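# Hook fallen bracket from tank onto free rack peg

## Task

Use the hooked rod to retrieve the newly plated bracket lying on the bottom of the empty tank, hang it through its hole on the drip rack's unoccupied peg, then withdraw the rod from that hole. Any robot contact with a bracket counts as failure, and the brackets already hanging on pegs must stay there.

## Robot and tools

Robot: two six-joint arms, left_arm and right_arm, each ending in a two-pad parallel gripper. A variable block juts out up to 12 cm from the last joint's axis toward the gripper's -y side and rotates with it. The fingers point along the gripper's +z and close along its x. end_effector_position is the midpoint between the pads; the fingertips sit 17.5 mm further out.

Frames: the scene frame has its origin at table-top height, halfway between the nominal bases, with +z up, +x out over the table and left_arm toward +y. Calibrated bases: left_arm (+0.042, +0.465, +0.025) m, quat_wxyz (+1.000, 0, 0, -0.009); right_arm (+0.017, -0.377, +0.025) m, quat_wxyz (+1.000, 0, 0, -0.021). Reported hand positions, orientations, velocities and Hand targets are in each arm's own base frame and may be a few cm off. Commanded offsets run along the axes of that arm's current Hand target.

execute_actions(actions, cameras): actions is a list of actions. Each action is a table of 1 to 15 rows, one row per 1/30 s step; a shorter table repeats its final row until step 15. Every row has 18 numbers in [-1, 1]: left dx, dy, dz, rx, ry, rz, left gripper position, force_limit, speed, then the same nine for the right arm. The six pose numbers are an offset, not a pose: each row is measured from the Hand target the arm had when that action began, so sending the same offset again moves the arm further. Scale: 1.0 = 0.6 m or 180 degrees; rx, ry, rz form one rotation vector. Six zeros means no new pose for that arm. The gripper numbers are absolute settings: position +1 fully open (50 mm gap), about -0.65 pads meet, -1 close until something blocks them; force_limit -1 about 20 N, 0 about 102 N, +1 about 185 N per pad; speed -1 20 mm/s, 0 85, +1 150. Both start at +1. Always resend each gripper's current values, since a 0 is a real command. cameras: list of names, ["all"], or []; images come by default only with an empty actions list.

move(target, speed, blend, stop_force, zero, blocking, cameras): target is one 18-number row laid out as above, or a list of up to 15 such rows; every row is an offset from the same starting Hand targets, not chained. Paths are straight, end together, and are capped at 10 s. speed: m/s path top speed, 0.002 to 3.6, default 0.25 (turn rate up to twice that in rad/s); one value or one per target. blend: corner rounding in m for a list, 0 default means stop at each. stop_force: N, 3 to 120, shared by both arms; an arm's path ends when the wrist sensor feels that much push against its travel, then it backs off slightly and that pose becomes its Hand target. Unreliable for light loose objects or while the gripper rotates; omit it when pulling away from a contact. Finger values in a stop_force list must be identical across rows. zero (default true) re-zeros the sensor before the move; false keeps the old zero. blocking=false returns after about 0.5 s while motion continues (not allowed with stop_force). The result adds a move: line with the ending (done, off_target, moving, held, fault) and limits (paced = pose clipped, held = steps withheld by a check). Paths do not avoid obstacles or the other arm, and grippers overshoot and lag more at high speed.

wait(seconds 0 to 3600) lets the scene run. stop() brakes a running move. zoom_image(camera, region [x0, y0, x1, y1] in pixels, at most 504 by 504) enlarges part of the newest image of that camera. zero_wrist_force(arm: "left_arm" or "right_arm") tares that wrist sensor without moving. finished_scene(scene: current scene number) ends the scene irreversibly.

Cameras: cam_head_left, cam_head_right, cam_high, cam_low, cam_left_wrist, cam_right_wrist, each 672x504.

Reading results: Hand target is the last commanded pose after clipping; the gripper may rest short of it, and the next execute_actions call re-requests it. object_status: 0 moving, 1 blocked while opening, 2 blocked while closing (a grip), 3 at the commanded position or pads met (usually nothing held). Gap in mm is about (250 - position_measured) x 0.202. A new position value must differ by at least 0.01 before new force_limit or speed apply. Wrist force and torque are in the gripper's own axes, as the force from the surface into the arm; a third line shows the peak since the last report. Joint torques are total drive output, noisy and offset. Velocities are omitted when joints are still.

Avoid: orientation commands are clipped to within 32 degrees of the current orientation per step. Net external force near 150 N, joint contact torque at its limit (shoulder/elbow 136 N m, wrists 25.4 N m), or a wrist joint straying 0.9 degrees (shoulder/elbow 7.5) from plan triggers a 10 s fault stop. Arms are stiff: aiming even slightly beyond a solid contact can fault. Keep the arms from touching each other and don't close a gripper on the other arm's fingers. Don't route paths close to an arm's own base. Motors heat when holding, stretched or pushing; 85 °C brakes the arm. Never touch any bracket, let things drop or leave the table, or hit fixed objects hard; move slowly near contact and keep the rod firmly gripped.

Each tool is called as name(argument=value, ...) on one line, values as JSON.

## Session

execute_actions(actions=[])

Scene clock: 0.00 s.
left_arm: end_effector_position=(+0.6383, -0.1328, +0.3482) position_measured=2 object_status=3 end_effector_quat_wxyz=(+0.196, -0.021, +0.834, +0.515) | right_arm: end_effector_position=(+0.0228, +0.5916, +0.1505) position_measured=3 object_status=3 end_effector_quat_wxyz=(-0.181, +0.666, +0.712, +0.130)
Joint positions: left_arm=[-0.771 -1.114 1.175 -0.856 -0.583 -2.825] | right_arm=[4.899 -1.727 -2.079 -0.458 1.575 1.692]
Joint velocities: within noise
Joint torques (N m): no reading
Motor temperatures (°C): left_arm=[34 34 33 41 36 43] | right_arm=[33 34 33 43 39 38]
Wrist force (N): no reading
Wrist torque (N m): no reading
Wrist force, peak (N): no reading
Hand target: left_arm +0.6383, -0.1328, +0.3482; +0.196, -0.021, +0.834, +0.515 | right_arm +0.0228, +0.5916, +0.1505; -0.181, +0.666, +0.712, +0.130
Tool commands: left_gripper/position=+1.0 left_gripper/force_limit=+1.0 left_gripper/speed=+1.0 right_gripper/position=+1.0 right_gripper/force_limit=+1.0 right_gripper/speed=+1.0

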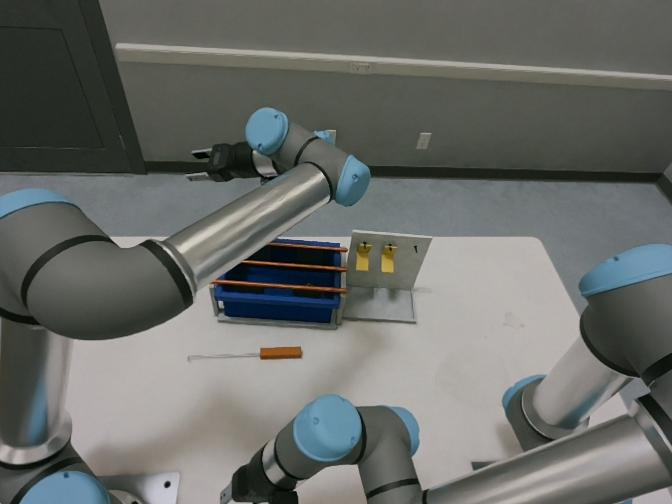

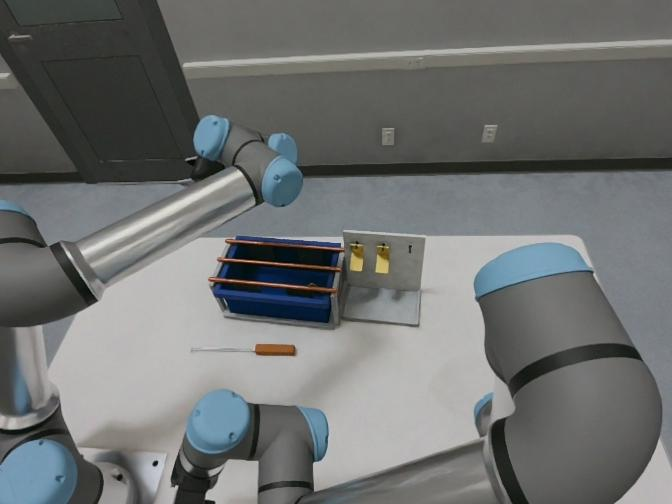

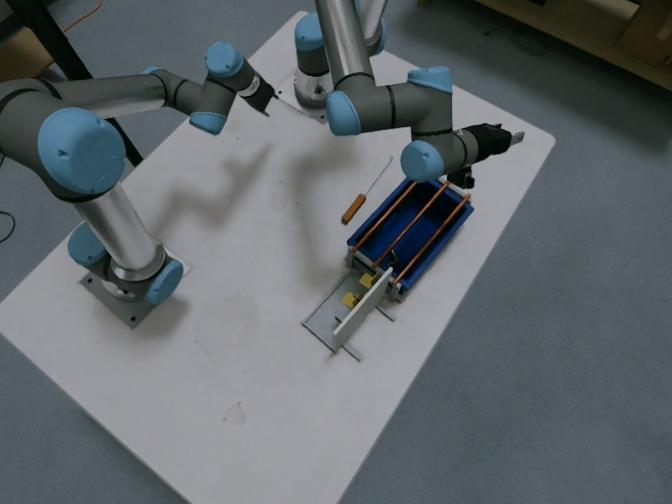

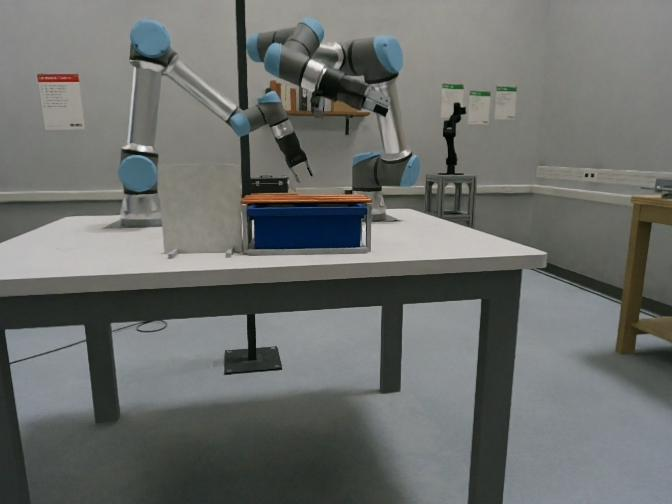

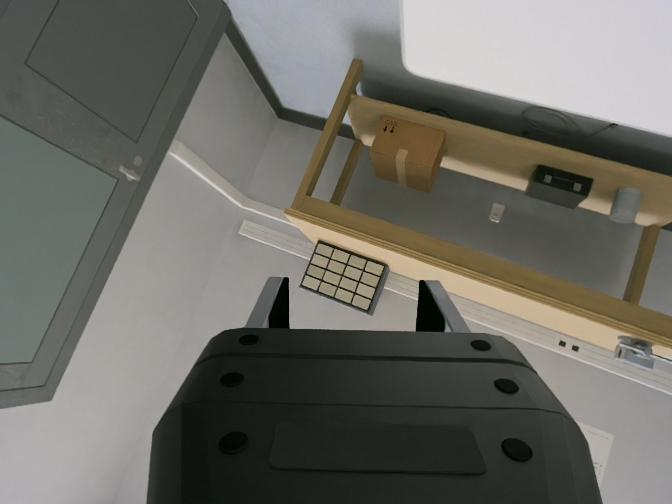

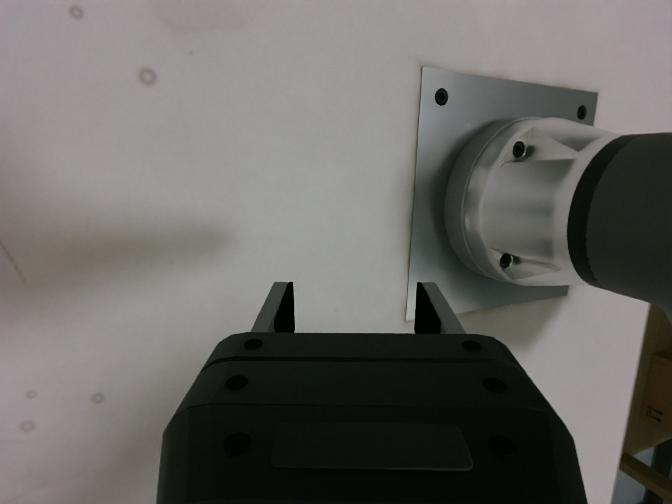

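zoom_image(camera="cam_high", region=[290, 150, 490, 370])

zoom_image(camera="cam_head_left", region=[180, 220, 440, 380])

zoom_image(camera="cam_head_right", region=[250, 230, 350, 320])

zoom_image(camera="cam_head_left", region=[180, 340, 220, 370])

Scaled by 2.291.

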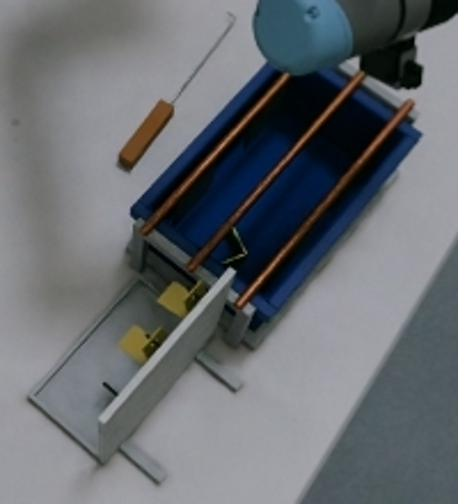

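Scaled by 1.938.

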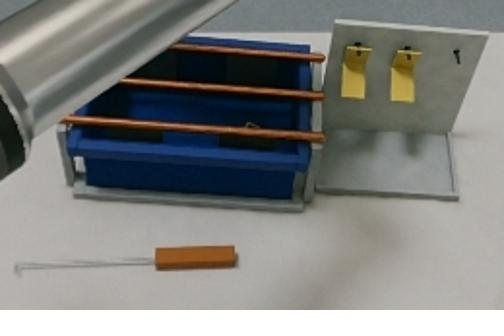

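Scaled by 5.040.

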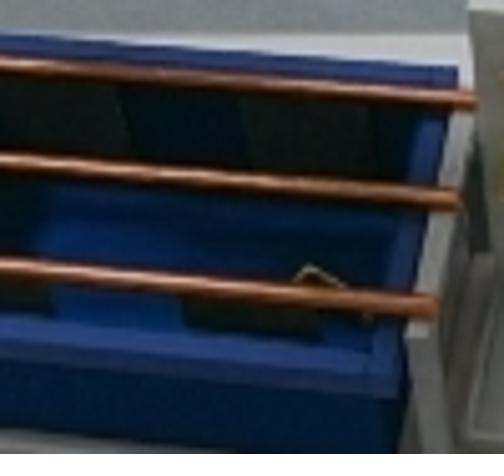

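Scaled by 12.600.

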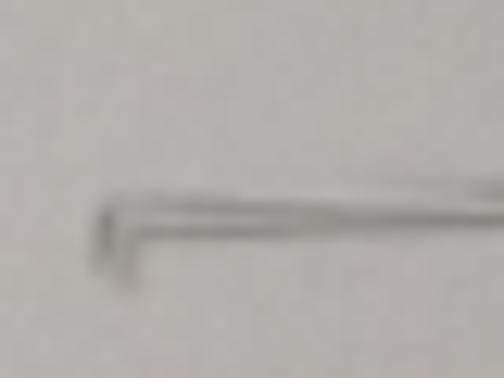

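move(target=[0.095,0.104,-0.059,0.532,0.140,-0.027,1,1,1,0,0,0,0,0,0,1,1,1], speed=0.5)

move(target=[0,0,0,0,0,0,1,1,1,-0.104,0.590,-0.132,0.099,-0.125,-0.500,1,1,1], speed=0.4, cameras=["all"])

Scene clock: 74.93 s.
left_arm: end_effector_position=(+0.5601, -0.1247, +0.3953) position_measured=2 object_status=3 end_effector_quat_wxyz=(+0.000, +0.000, +0.957, -0.291) | right_arm: end_effector_position=(+0.0228, +0.5916, +0.1505) position_measured=3 object_status=3 end_effector_quat_wxyz=(-0.181, +0.666, +0.712, +0.130)
Joint positions: left_arm=[-0.206 -1.444 1.411 -1.674 -2.147 -1.817] | right_arm=[4.899 -1.727 -2.079 -0.458 1.575 1.692]
Joint torques (N m): left_arm=[-1.11 -42.95 -39.82 -5.67 -2.87 0.86] | right_arm=[-0.46 27.06 21.34 3.59 0.05 0.15]
Wrist force (N): left_arm=[2.3 3.2 2.8] | right_arm=[0.1 0.1 0.0]
Wrist torque (N m): left_arm=[0.26 -0.33 -0.47] | right_arm=[0.02 -0.01 -0.01]
Wrist force, peak (N): left_arm=[2.5 4.1 2.4] | right_arm=[0.3 0.5 -0.1]
Hand target: left_arm +0.5601, -0.1247, +0.3954; +0.000, +0.000, +0.957, -0.291 | right_arm +0.0228, +0.5916, +0.1505; -0.181, +0.666, +0.712, +0.130
Off the commanded pose: left_arm 0.000 m, 0 deg | right_arm 0.000 m, 0 deg.
move: done

Scene clock: 77.53 s.
left_arm: end_effector_position=(+0.5601, -0.1247, +0.3954) position_measured=2 object_status=3 end_effector_quat_wxyz=(+0.000, +0.000, +0.957, -0.291) | right_arm: end_effector_position=(+0.3848, +0.5295, +0.1750) position_measured=3 object_status=3 end_effector_quat_wxyz=(+0.000, -0.048, +0.999, -0.001) end_effector_velocity=(+0.000, +0.000, +0.000) end_effector_angular_velocity=(+0.000, +0.000, +0.005)
Joint positions: left_arm=[-0.206 -1.445 1.411 -1.674 -2.147 -1.817] | right_arm=[4.289 -1.976 -1.473 -1.264 1.57 -0.519]
Joint velocities: left_arm=[within noise] | right_arm=[0 0 0.001 0 0 -0.006]
Joint torques (N m): left_arm=[4.85 -42.55 -39.58 -5.69 -0.78 1.89] | right_arm=[8.84 51.27 21.27 5.58 -0.53 -1.94]
Wrist force (N): left_arm=[2.5 3.1 2.6] | right_arm=[0.6 0.1 -0.2]
Wrist torque (N m): left_arm=[0.24 -0.35 -0.48] | right_arm=[0.04 -0.09 0.11]
Wrist force, peak (N): left_arm=[2.6 3.2 2.8] | right_arm=[0.3 -2.5 0.6]
Hand target: left_arm +0.5601, -0.1247, +0.3954; +0.000, +0.000, +0.957, -0.291 | right_arm +0.3848, +0.5296, +0.1751; +0.000, -0.048, +0.999, -0.001
Off the commanded pose: left_arm 0.000 m, 0 deg | right_arm 0.000 m, 0 deg.
move: done

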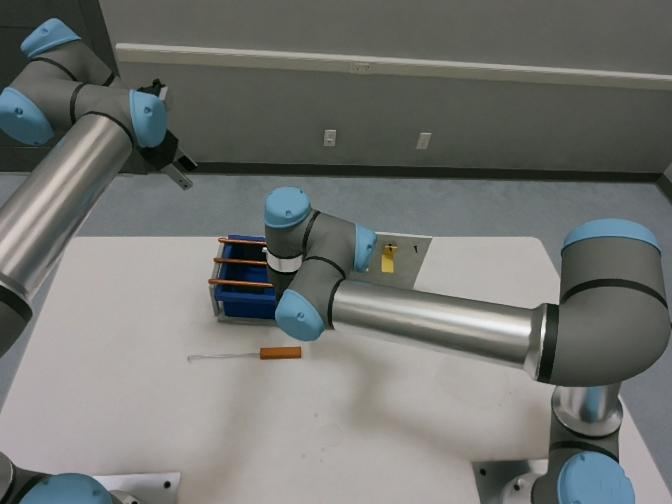

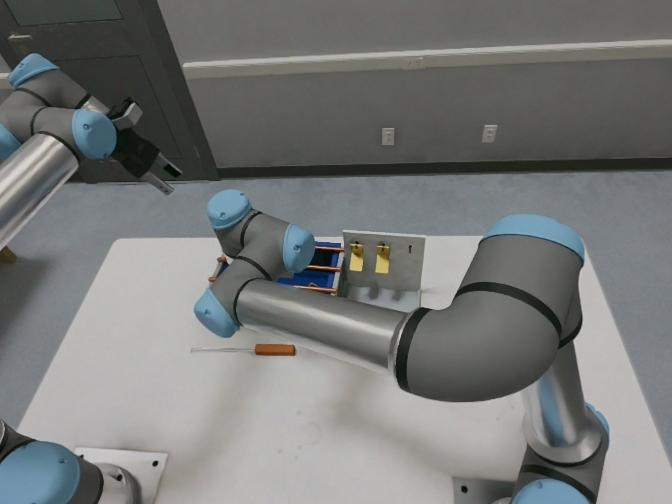

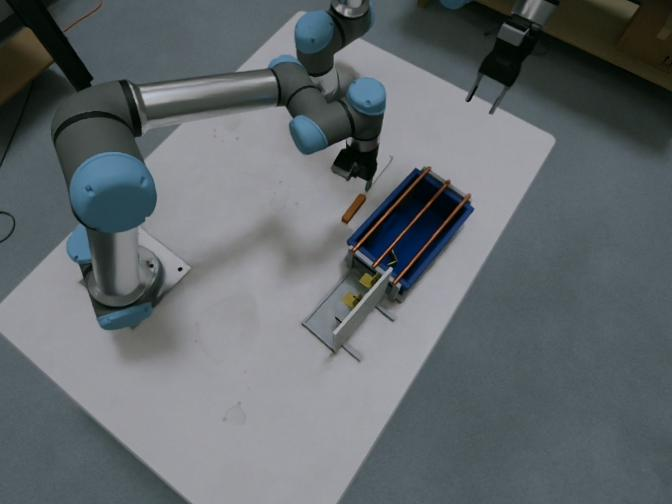

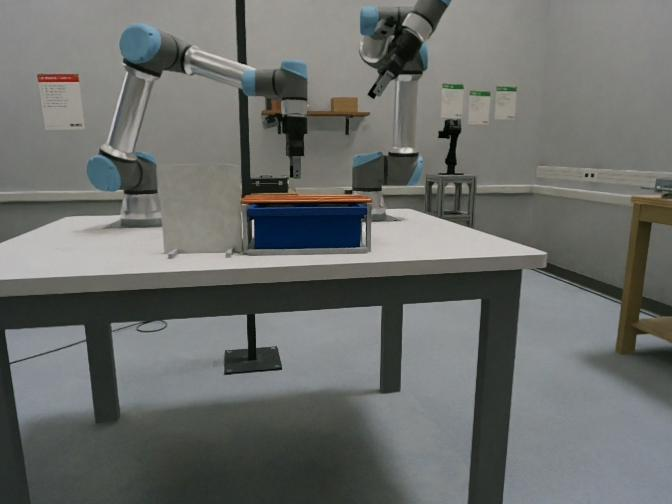

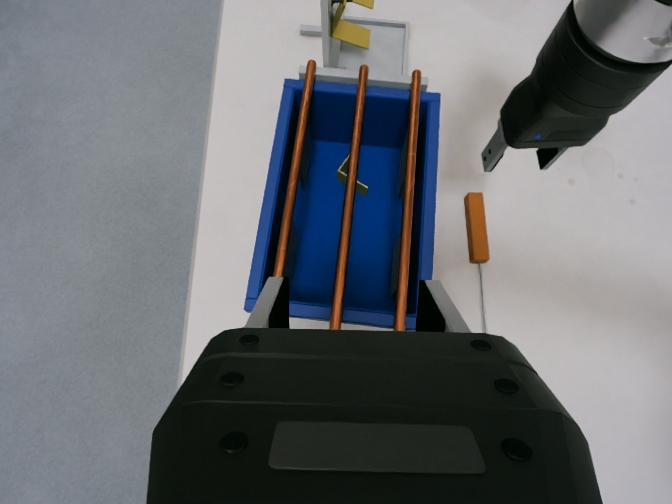

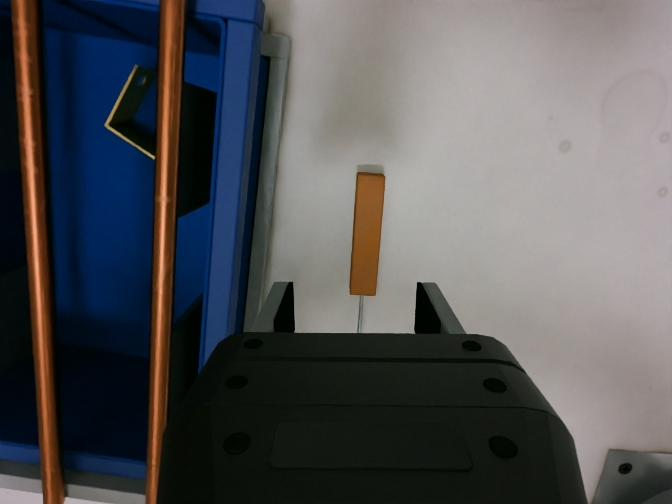

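zoom_image(camera="cam_right_wrist", region=[80, 40, 230, 190])

zoom_image(camera="cam_left_wrist", region=[270, 50, 450, 230])

Scaled by 3.360.

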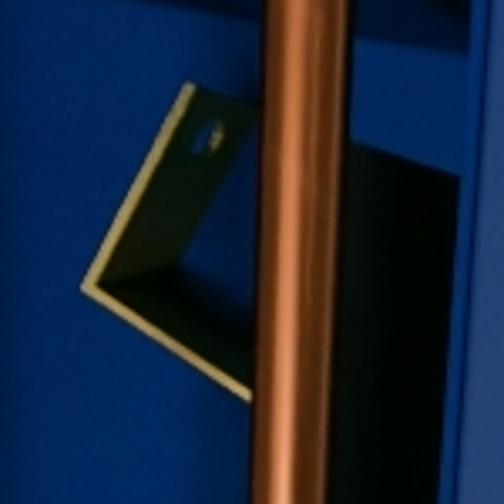

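Scaled by 2.800.

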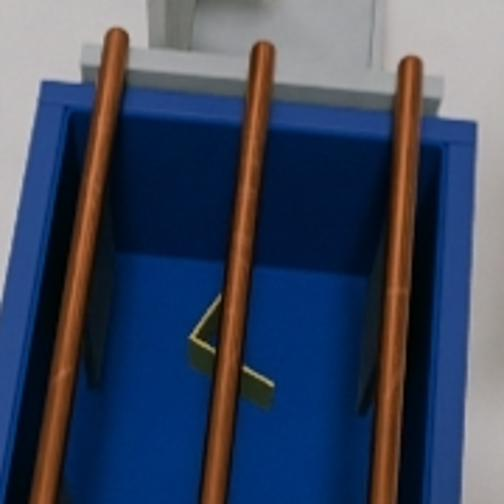

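move(target=[0,0,0,0,0,0,1,1,1,0.028,0.005,0.18,0,0,0.007,1,1,1], speed=0.25, cameras=["cam_right_wrist"])

Scene clock: 117.83 s.
left_arm: end_effector_position=(+0.5601, -0.1247, +0.3954) position_measured=2 object_status=3 end_effector_quat_wxyz=(+0.000, +0.000, +0.957, -0.291) | right_arm: end_effector_position=(+0.3677, +0.5309, +0.0672) position_measured=3 object_status=3 end_effector_quat_wxyz=(+0.000, -0.037, +0.999, -0.001)
Joint positions: left_arm=[-0.206 -1.445 1.411 -1.674 -2.147 -1.817] | right_arm=[4.315 -2.064 -1.643 -1.006 1.57 -0.472]
Joint torques (N m): left_arm=[4.93 -42.53 -39.92 -5.62 -0.8 1.94] | right_arm=[-12.74 38.79 11.23 5.67 -1.52 -1.78]
Wrist force (N): left_arm=[2.4 2.9 2.5] | right_arm=[0.3 0.2 -0.2]
Wrist torque (N m): left_arm=[0.22 -0.34 -0.48] | right_arm=[0.06 -0.05 0.20]
Wrist force, peak (N): left_arm=[2.4 3.3 3.0] | right_arm=[0.2 -0.1 -3.7]
Hand target: left_arm +0.5601, -0.1247, +0.3954; +0.000, +0.000, +0.957, -0.291 | right_arm +0.3678, +0.5308, +0.0671; +0.000, -0.037, +0.999, -0.001
Off the commanded pose: left_arm 0.000 m, 0 deg | right_arm 0.000 m, 0 deg.
move: done

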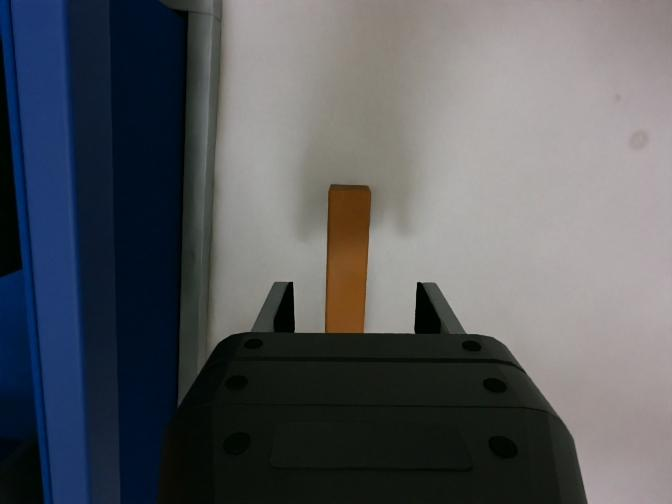

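move(target=[0,0,0,0,0,0,1,1,1,-0.002,0.005,0.1165,0,0,0,1,1,1], speed=0.1, stop_force=8)

move(target=[0,0,0,0,0,0,1,1,1,0,0,0,0,0,0,-1,0,-0.5])

move(target=[0,0,0,0,0,0,1,1,1,0,0,-0.55,0,0,0,-1,0,-0.5], speed=0.2, cameras=["cam_right_wrist","cam_head_left"])

Scene clock: 127.87 s.
left_arm: end_effector_position=(+0.5601, -0.1247, +0.3954) position_measured=2 object_status=3 end_effector_quat_wxyz=(+0.000, +0.000, +0.957, -0.291) | right_arm: end_effector_position=(+0.3688, +0.5338, -0.0028) position_measured=3 object_status=3 end_effector_quat_wxyz=(+0.000, -0.037, +0.999, -0.001)
Joint positions: left_arm=[-0.206 -1.445 1.411 -1.674 -2.147 -1.817] | right_arm=[4.315 -2.169 -1.688 -0.856 1.57 -0.471]
Joint torques (N m): left_arm=[4.55 -42.72 -39.8 -5.59 -0.81 1.93] | right_arm=[11.3 55.78 29.3 4.64 -1.48 1.5]
Wrist force (N): left_arm=[2.2 3.0 2.6] | right_arm=[0.5 0.2 -0.4]
Wrist torque (N m): left_arm=[0.24 -0.31 -0.48] | right_arm=[0.05 -0.08 0.12]
Wrist force, peak (N): left_arm=[2.6 3.2 2.7] | right_arm=[0.4 0.1 -1.6]
Hand target: left_arm +0.5601, -0.1247, +0.3954; +0.000, +0.000, +0.957, -0.291 | right_arm +0.3688, +0.5338, -0.0028; +0.000, -0.037, +0.999, -0.001
Off the commanded pose: left_arm 0.000 m, 0 deg | right_arm 0.000 m, 0 deg.
move: done

Scene clock: 128.63 s.
left_arm: end_effector_position=(+0.5601, -0.1247, +0.3954) position_measured=2 object_status=3 end_effector_quat_wxyz=(+0.000, +0.000, +0.957, -0.291) | right_arm: end_effector_position=(+0.3688, +0.5338, -0.0028) position_measured=146 object_status=2 end_effector_quat_wxyz=(+0.000, -0.037, +0.999, -0.001)
Joint positions: left_arm=[-0.206 -1.445 1.411 -1.674 -2.147 -1.817] | right_arm=[4.315 -2.169 -1.688 -0.856 1.57 -0.471]
Joint torques (N m): left_arm=[4.93 -42.54 -39.55 -5.76 -0.78 1.94] | right_arm=[11.64 55.12 27.52 4.56 -1.58 0.86]
Wrist force (N): left_arm=[2.4 3.1 2.7] | right_arm=[0.4 0.0 0.0]
Wrist torque (N m): left_arm=[0.25 -0.34 -0.48] | right_arm=[0.02 -0.06 0.12]
Wrist force, peak (N): left_arm=[2.5 3.2 2.8] | right_arm=[0.7 -0.2 -0.4]
Hand target: left_arm +0.5601, -0.1247, +0.3954; +0.000, +0.000, +0.957, -0.291 | right_arm +0.3688, +0.5338, -0.0028; +0.000, -0.037, +0.999, -0.001
Off the commanded pose: left_arm 0.000 m, 0 deg | right_arm 0.000 m, 0 deg.
move: done

Scene clock: 130.77 s.
left_arm: end_effector_position=(+0.5601, -0.1247, +0.3954) position_measured=2 object_status=3 end_effector_quat_wxyz=(+0.000, +0.000, +0.957, -0.291) | right_arm: end_effector_position=(+0.3687, +0.5343, +0.3270) position_measured=146 object_status=2 end_effector_quat_wxyz=(+0.000, -0.037, +0.999, -0.001)
Joint positions: left_arm=[-0.206 -1.445 1.411 -1.674 -2.147 -1.817] | right_arm=[4.316 -1.917 -1.163 -1.633 1.57 -0.471]
Joint torques (N m): left_arm=[4.64 -42.58 -39.59 -5.7 -0.79 1.9] | right_arm=[5.44 48.51 35.39 1.01 1.51 0.66]
Wrist force (N): left_arm=[2.3 3.0 2.6] | right_arm=[0.4 -0.1 0.2]
Wrist torque (N m): left_arm=[0.23 -0.31 -0.48] | right_arm=[0.02 -0.06 0.03]
Wrist force, peak (N): left_arm=[2.5 3.3 2.6] | right_arm=[0.4 -0.1 3.2]
Hand target: left_arm +0.5601, -0.1247, +0.3954; +0.000, +0.000, +0.957, -0.291 | right_arm +0.3687, +0.5342, +0.3272; +0.000, -0.037, +0.999, -0.001
Off the commanded pose: left_arm 0.000 m, 0 deg | right_arm 0.000 m, 0 deg.
move: done
Images, in order (width x height): cam_head_left 672x504, cam_right_wrist 672x504.

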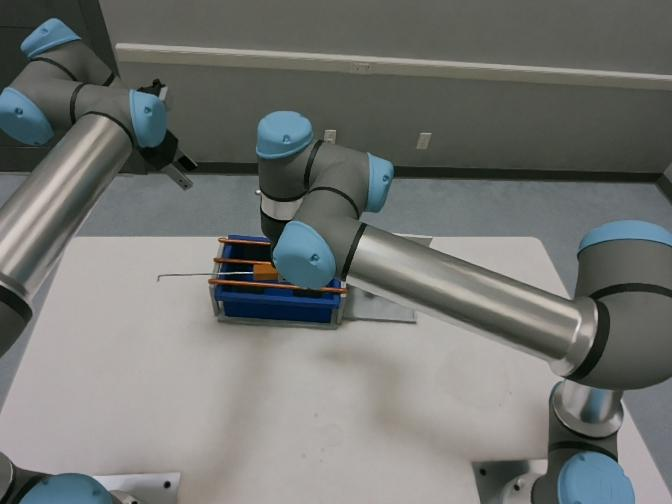

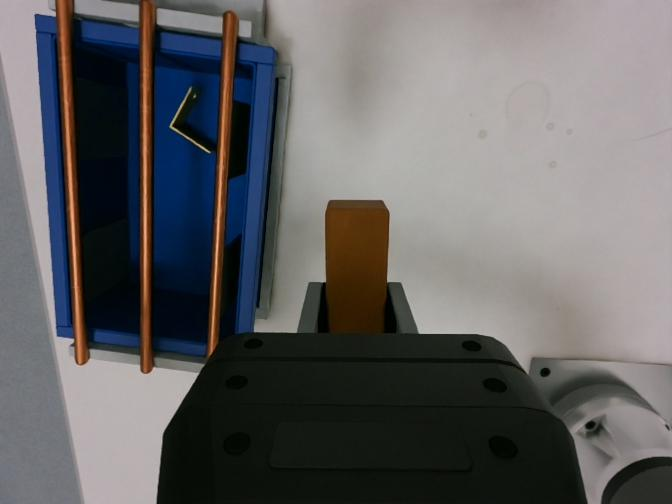

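move(target=[0,0,0,0,0,0,1,1,1,-0.234,0,-0.08,0.2095,-0.484,-0.724,-1,0,-0.5], speed=0.3, cameras=["cam_left_wrist","cam_head_left","cam_head_right","cam_high","cam_right_wrist"])

zoom_image(camera="cam_left_wrist", region=[290, 80, 440, 230])

Scene clock: 212.63 s.
left_arm: end_effector_position=(+0.5601, -0.1247, +0.3954) position_measured=2 object_status=3 end_effector_quat_wxyz=(+0.000, +0.000, +0.957, -0.291) | right_arm: end_effector_position=(+0.5087, +0.5446, +0.3752) position_measured=146 object_status=2 end_effector_quat_wxyz=(-0.541, +0.803, -0.133, +0.211)
Joint positions: left_arm=[-0.206 -1.445 1.411 -1.674 -2.147 -1.817] | right_arm=[4.124 -1.865 -1.823 0.214 1.62 -3.366]
Joint torques (N m): left_arm=[4.6 -42.13 -38.81 -5.64 -0.81 1.87] | right_arm=[2.13 47.81 13.05 0.83 1.7 -1.97]
Wrist force (N): left_arm=[2.4 2.9 2.7] | right_arm=[0.5 -0.6 2.4]
Wrist torque (N m): left_arm=[0.22 -0.33 -0.48] | right_arm=[-0.08 -0.29 -0.14]
Wrist force, peak (N): left_arm=[2.5 3.3 2.8] | right_arm=[1.5 -0.7 2.5]
Hand target: left_arm +0.5601, -0.1247, +0.3954; +0.000, +0.000, +0.957, -0.291 | right_arm +0.5087, +0.5446, +0.3752; -0.541, +0.803, -0.133, +0.211
Off the commanded pose: left_arm 0.000 m, 0 deg | right_arm 0.000 m, 0 deg.
move: done
Images, in order (width x height): cam_head_left 672x504, cam_head_right 672x504, cam_high 672x504, cam_left_wrist 672x504, cam_right_wrist 672x504.

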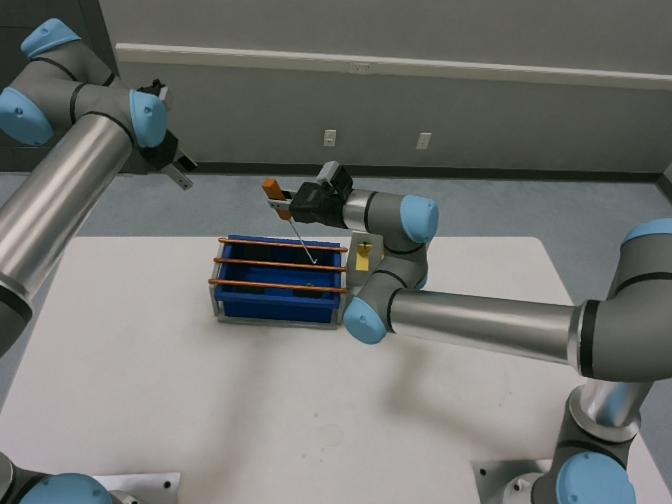

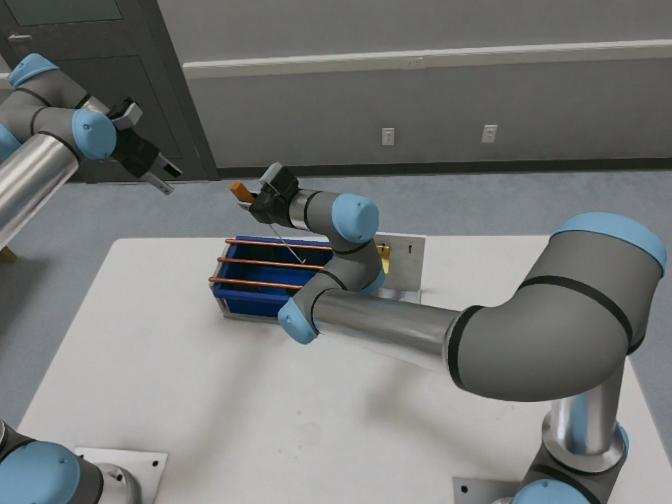

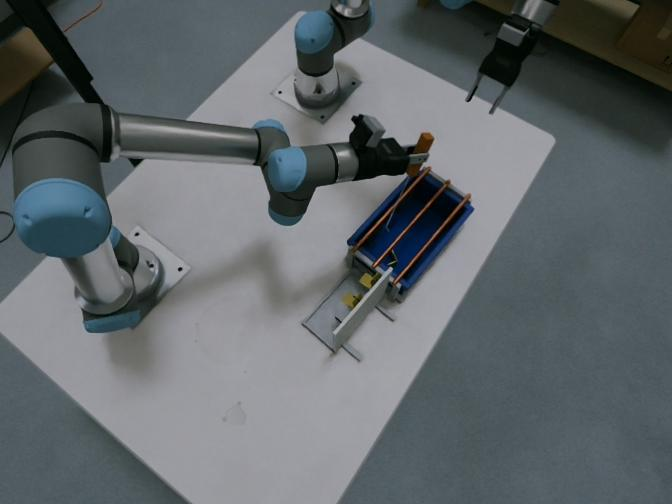

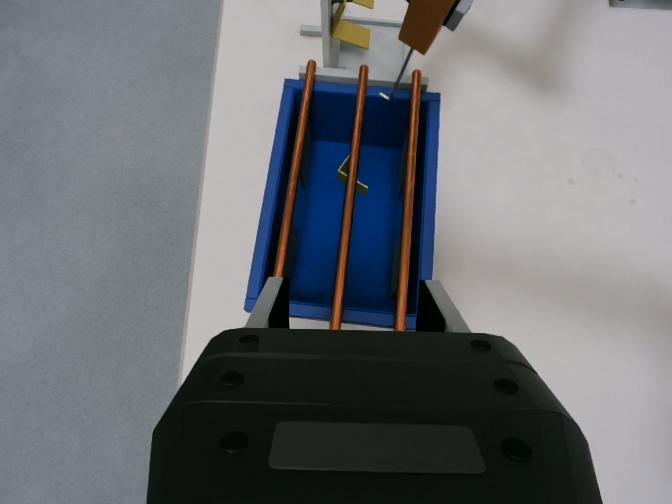

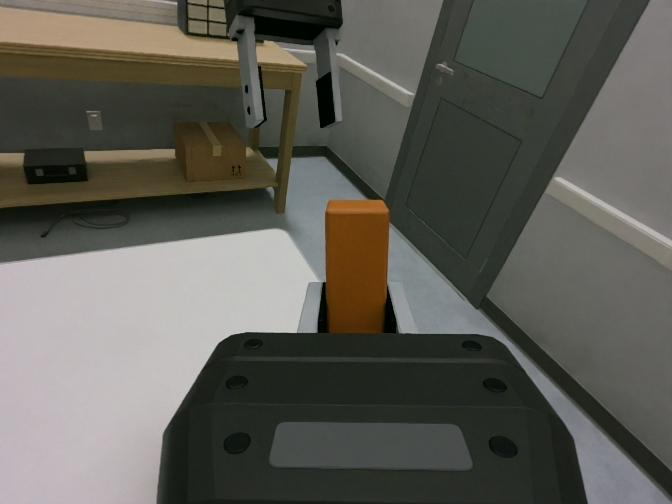

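Scaled by 3.360.

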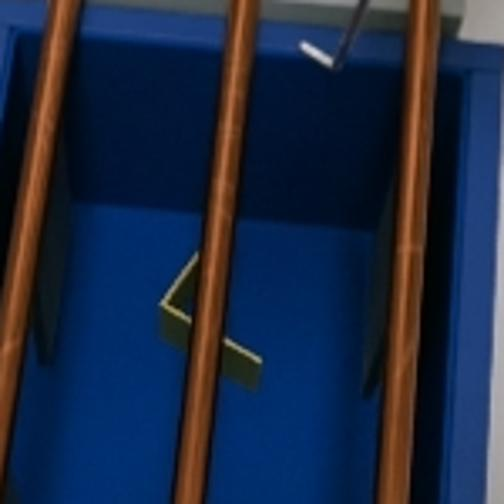

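move(target=[0,0,0,0,0,0,1,1,1,-0.001,0.168,0.0345,0,0,0,-1,0,-0.5], speed=0.15, cameras=["cam_left_wrist","cam_head_right"])

zoom_image(camera="cam_left_wrist", region=[310, 100, 410, 200])

zoom_image(camera="cam_head_right", region=[260, 230, 360, 310])

Scene clock: 260.33 s.
left_arm: end_effector_position=(+0.5601, -0.1247, +0.3954) position_measured=2 object_status=3 end_effector_quat_wxyz=(+0.000, +0.000, +0.957, -0.291) | right_arm: end_effector_position=(+0.5196, +0.5234, +0.2751) position_measured=146 object_status=2 end_effector_quat_wxyz=(-0.541, +0.803, -0.133, +0.211)
Joint positions: left_arm=[-0.206 -1.445 1.411 -1.674 -2.147 -1.817] | right_arm=[4.08 -2.009 -1.935 0.469 1.661 -3.381]
Joint torques (N m): left_arm=[4.76 -42.46 -38.67 -5.63 -0.78 1.76] | right_arm=[11.83 31.71 24.44 5.03 -1.93 2.02]
Wrist force (N): left_arm=[2.4 3.0 2.7] | right_arm=[1.0 -0.3 2.1]
Wrist torque (N m): left_arm=[0.23 -0.34 -0.48] | right_arm=[-0.03 -0.34 -0.01]
Wrist force, peak (N): left_arm=[2.5 3.2 2.9] | right_arm=[0.7 -3.5 1.6]
Hand target: left_arm +0.5601, -0.1247, +0.3954; +0.000, +0.000, +0.957, -0.291 | right_arm +0.5196, +0.5235, +0.2751; -0.541, +0.803, -0.133, +0.211
Off the commanded pose: left_arm 0.000 m, 0 deg | right_arm 0.000 m, 0 deg.
move: done
Images, in order (width x height): cam_head_right 672x504, cam_left_wrist 672x504.

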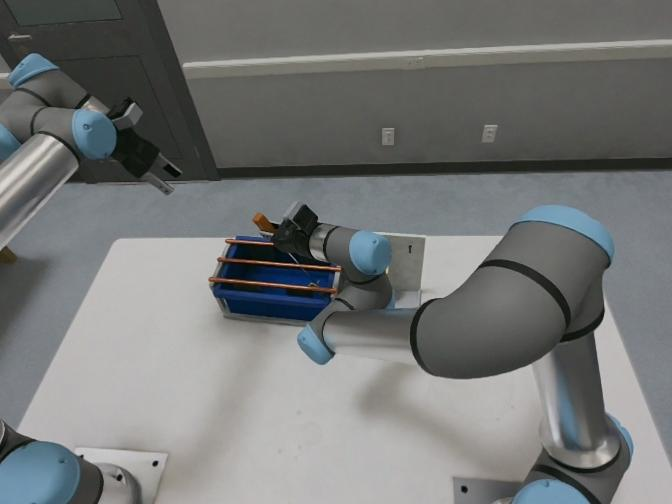

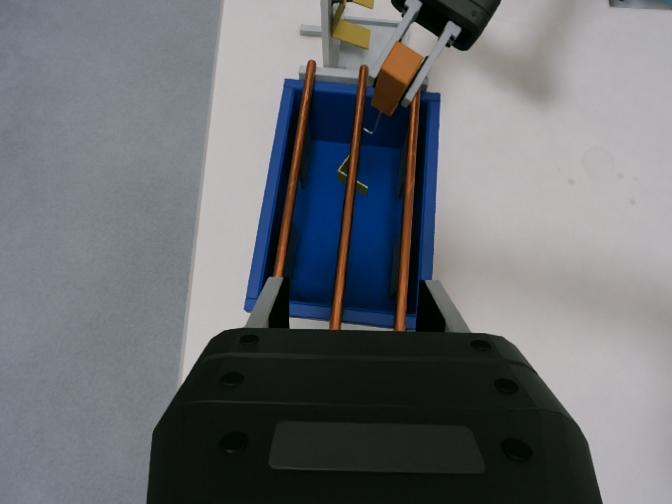

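Scaled by 5.040.

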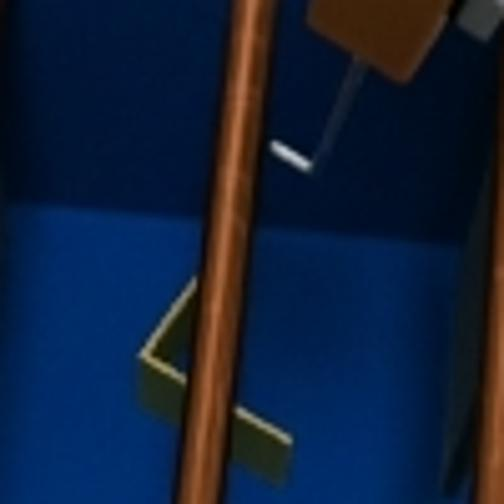

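Scaled by 5.040.

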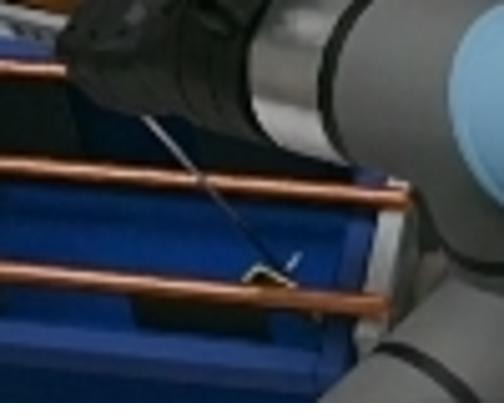

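move(target=[0,0,0,0,0,0,1,1,1,-0.0058,0.0878,0.0387,0,0,0,-1,0,-0.5], speed=0.08, stop_force=6, cameras=["cam_left_wrist","cam_head_right","cam_head_left"])

zoom_image(camera="cam_left_wrist", region=[320, 120, 390, 190])

zoom_image(camera="cam_head_right", region=[290, 260, 340, 310])

zoom_image(camera="cam_head_left", region=[290, 260, 340, 310])

Scene clock: 280.43 s.
left_arm: end_effector_position=(+0.5601, -0.1247, +0.3954) position_measured=2 object_status=3 end_effector_quat_wxyz=(+0.000, +0.000, +0.957, -0.291) | right_arm: end_effector_position=(+0.5285, +0.5239, +0.2181) position_measured=146 object_status=2 end_effector_quat_wxyz=(-0.541, +0.803, -0.133, +0.211)
Joint positions: left_arm=[-0.206 -1.445 1.411 -1.674 -2.147 -1.817] | right_arm=[4.066 -2.131 -1.94 0.596 1.674 -3.385]
Joint torques (N m): left_arm=[4.11 -41.61 -38.51 -5.56 -0.77 1.72] | right_arm=[11.77 47.44 26.47 4.68 -2.03 1.82]
Wrist force (N): left_arm=[2.4 3.1 2.6] | right_arm=[0.5 -0.4 2.4]
Wrist torque (N m): left_arm=[0.25 -0.34 -0.48] | right_arm=[-0.04 -0.28 -0.01]
Wrist force, peak (N): left_arm=[2.5 3.3 2.9] | right_arm=[0.6 1.0 2.8]
Hand target: left_arm +0.5601, -0.1247, +0.3954; +0.000, +0.000, +0.957, -0.291 | right_arm +0.5285, +0.5239, +0.2181; -0.541, +0.803, -0.133, +0.211
Off the commanded pose: left_arm 0.000 m, 0 deg | right_arm 0.000 m, 0 deg.
move: done
Images, in order (width x height): cam_head_left 672x504, cam_head_right 672x504, cam_left_wrist 672x504.

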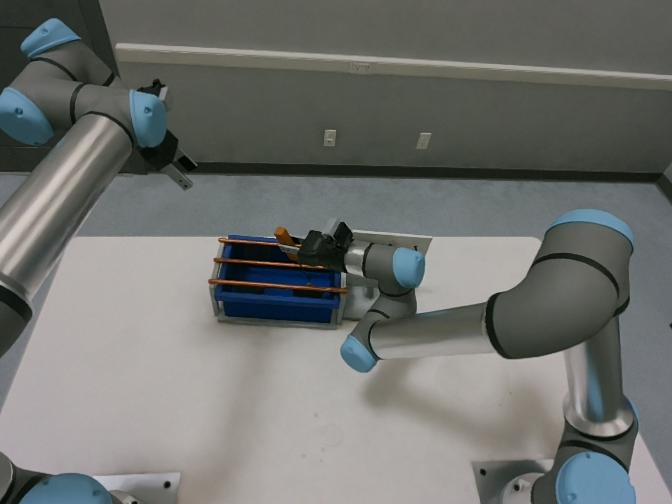

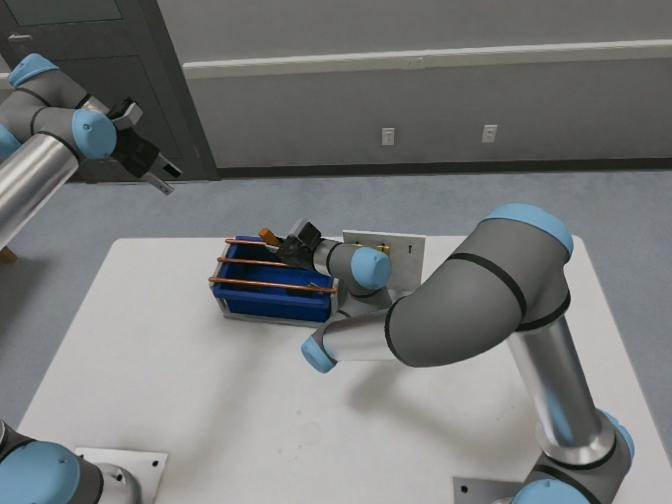

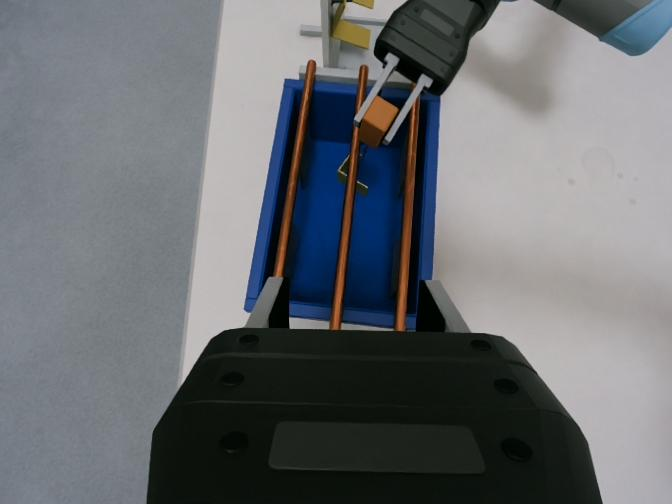

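Scaled by 7.200.

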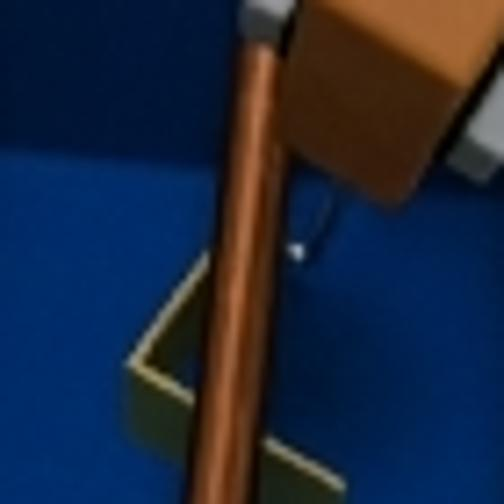

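Scaled by 10.080.

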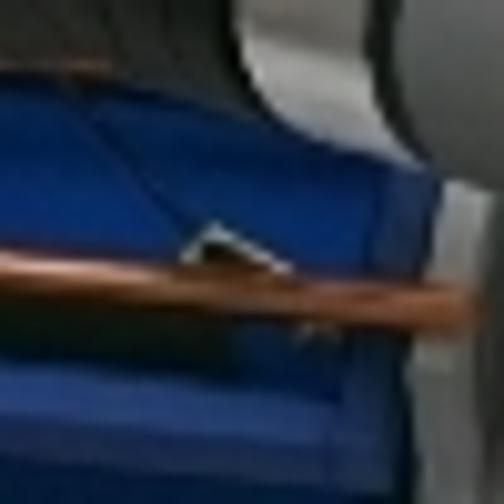

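Scaled by 10.080.

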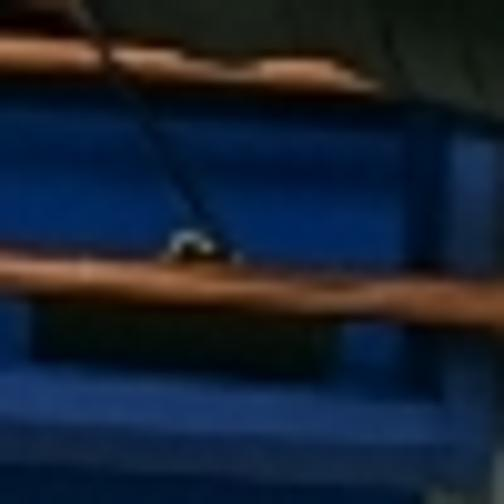

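move(target=[[0,0,0,0,0,0,1,1,1,-0.0082,0.0012,0.0073,0,0,0,-1,0,-0.5],[0,0,0,0,0,0,1,1,1,0.0081,0.0046,0.0073,0,0,0,-1,0,-0.5]], speed=0.03, stop_force=3, cameras=["cam_left_wrist","cam_head_right"])

zoom_image(camera="cam_left_wrist", region=[320, 120, 390, 190])

zoom_image(camera="cam_head_right", region=[290, 260, 340, 310])

Scene clock: 317.80 s.
left_arm: end_effector_position=(+0.5601, -0.1247, +0.3954) position_measured=2 object_status=3 end_effector_quat_wxyz=(+0.000, +0.000, +0.957, -0.291) | right_arm: end_effector_position=(+0.5349, +0.5242, +0.2151) position_measured=146 object_status=2 end_effector_quat_wxyz=(-0.541, +0.803, -0.133, +0.211)
Joint positions: left_arm=[-0.206 -1.445 1.411 -1.674 -2.147 -1.817] | right_arm=[4.056 -2.145 -1.925 0.594 1.684 -3.389]
Joint torques (N m): left_arm=[5.17 -41.74 -38.52 -5.51 -0.79 1.67] | right_arm=[12.14 52.58 5.23 5.85 -1.82 2.36]
Wrist force (N): left_arm=[2.4 3.3 2.7] | right_arm=[0.2 -0.8 2.0]
Wrist torque (N m): left_arm=[0.28 -0.33 -0.48] | right_arm=[-0.09 -0.23 -0.02]
Wrist force, peak (N): left_arm=[2.4 3.2 3.0] | right_arm=[-0.7 -1.0 2.9]
Hand target: left_arm +0.5601, -0.1247, +0.3954; +0.000, +0.000, +0.957, -0.291 | right_arm +0.5349, +0.5242, +0.2151; -0.541, +0.803, -0.133, +0.211
Off the commanded pose: left_arm 0.000 m, 0 deg | right_arm 0.000 m, 0 deg.
move: done
Images, in order (width x height): cam_head_right 672x504, cam_left_wrist 672x504.

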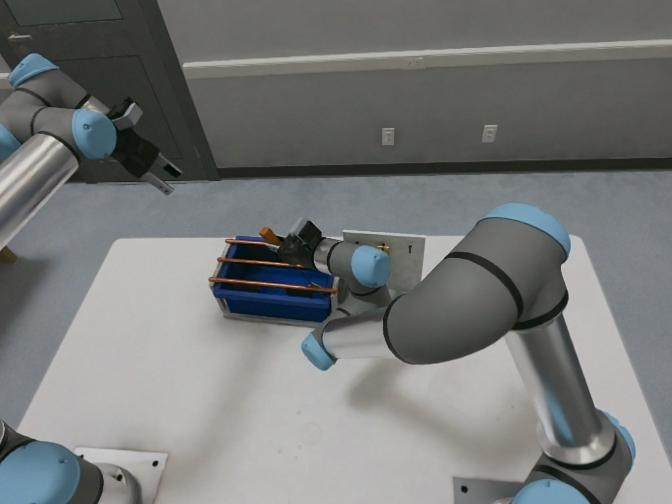

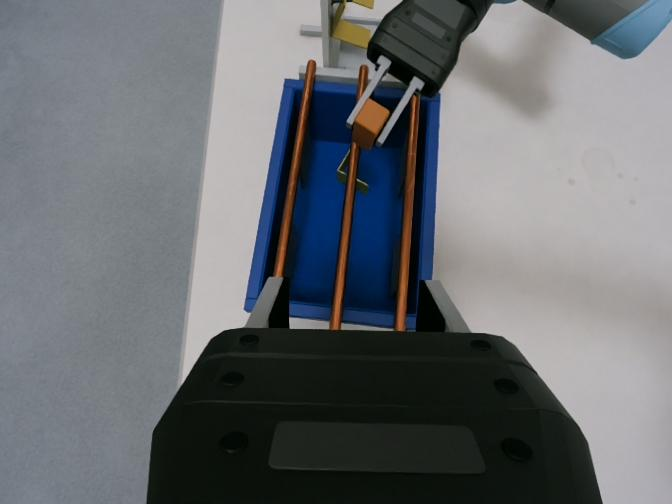

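Scaled by 7.200.

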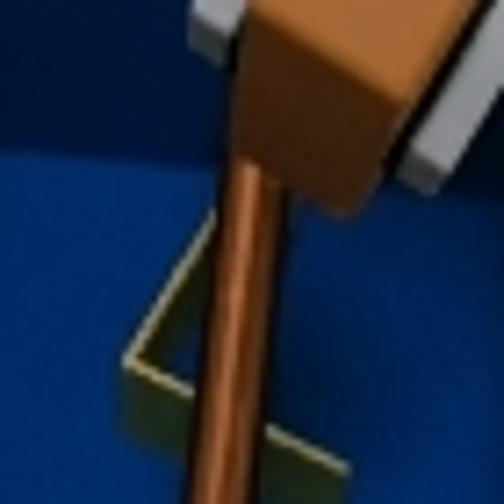

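Scaled by 10.080.

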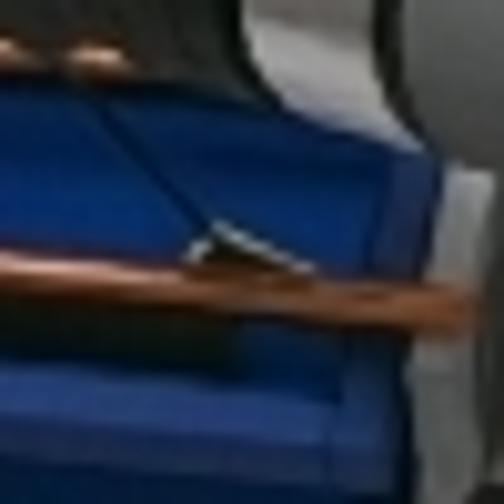

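move(target=[0.183,0,0,0,0,0,1,1,1,0,0,0,0,0,0,-1,0,-0.5], speed=0.3, cameras=["cam_left_wrist"])

zoom_image(camera="cam_left_wrist", region=[210, 110, 300, 200])

Scene clock: 329.30 s.
left_arm: end_effector_position=(+0.4504, -0.1249, +0.3955) position_measured=2 object_status=3 end_effector_quat_wxyz=(+0.000, +0.000, +0.957, -0.291) | right_arm: end_effector_position=(+0.5349, +0.5242, +0.2151) position_measured=146 object_status=2 end_effector_quat_wxyz=(-0.541, +0.803, -0.133, +0.211)
Joint positions: left_arm=[-0.257 -1.712 1.685 -1.713 -2.139 -1.878] | right_arm=[4.056 -2.145 -1.925 0.594 1.684 -3.389]
Joint torques (N m): left_arm=[12.15 -29.49 -13.36 -0.62 -2.64 0.88] | right_arm=[11.47 52.59 5.41 6.04 -1.56 2.21]
Wrist force (N): left_arm=[2.1 3.0 2.6] | right_arm=[0.3 -0.6 2.2]
Wrist torque (N m): left_arm=[0.23 -0.31 -0.56] | right_arm=[-0.07 -0.25 -0.02]
Wrist force, peak (N): left_arm=[5.8 3.1 2.9] | right_arm=[0.8 -0.7 2.9]
Hand target: left_arm +0.4503, -0.1248, +0.3954; +0.000, +0.000, +0.957, -0.291 | right_arm +0.5349, +0.5242, +0.2151; -0.541, +0.803, -0.133, +0.211
Off the commanded pose: left_arm 0.000 m, 0 deg | right_arm 0.000 m, 0 deg.
move: done

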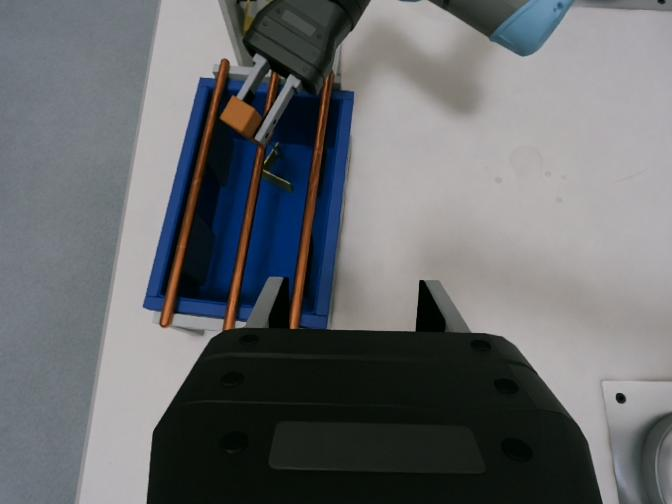

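Scaled by 5.600.

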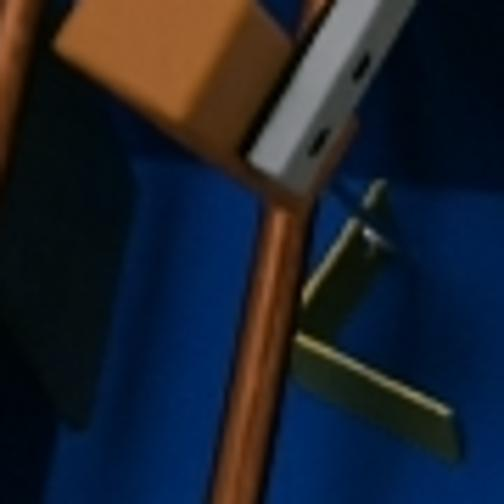

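zoom_image(camera="cam_left_wrist", region=[260, 135, 295, 170])

Scaled by 14.400.

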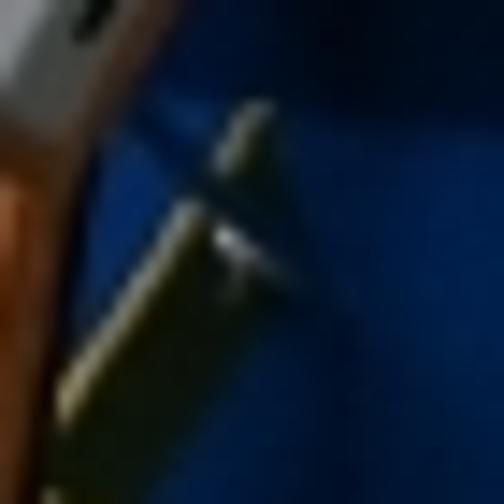

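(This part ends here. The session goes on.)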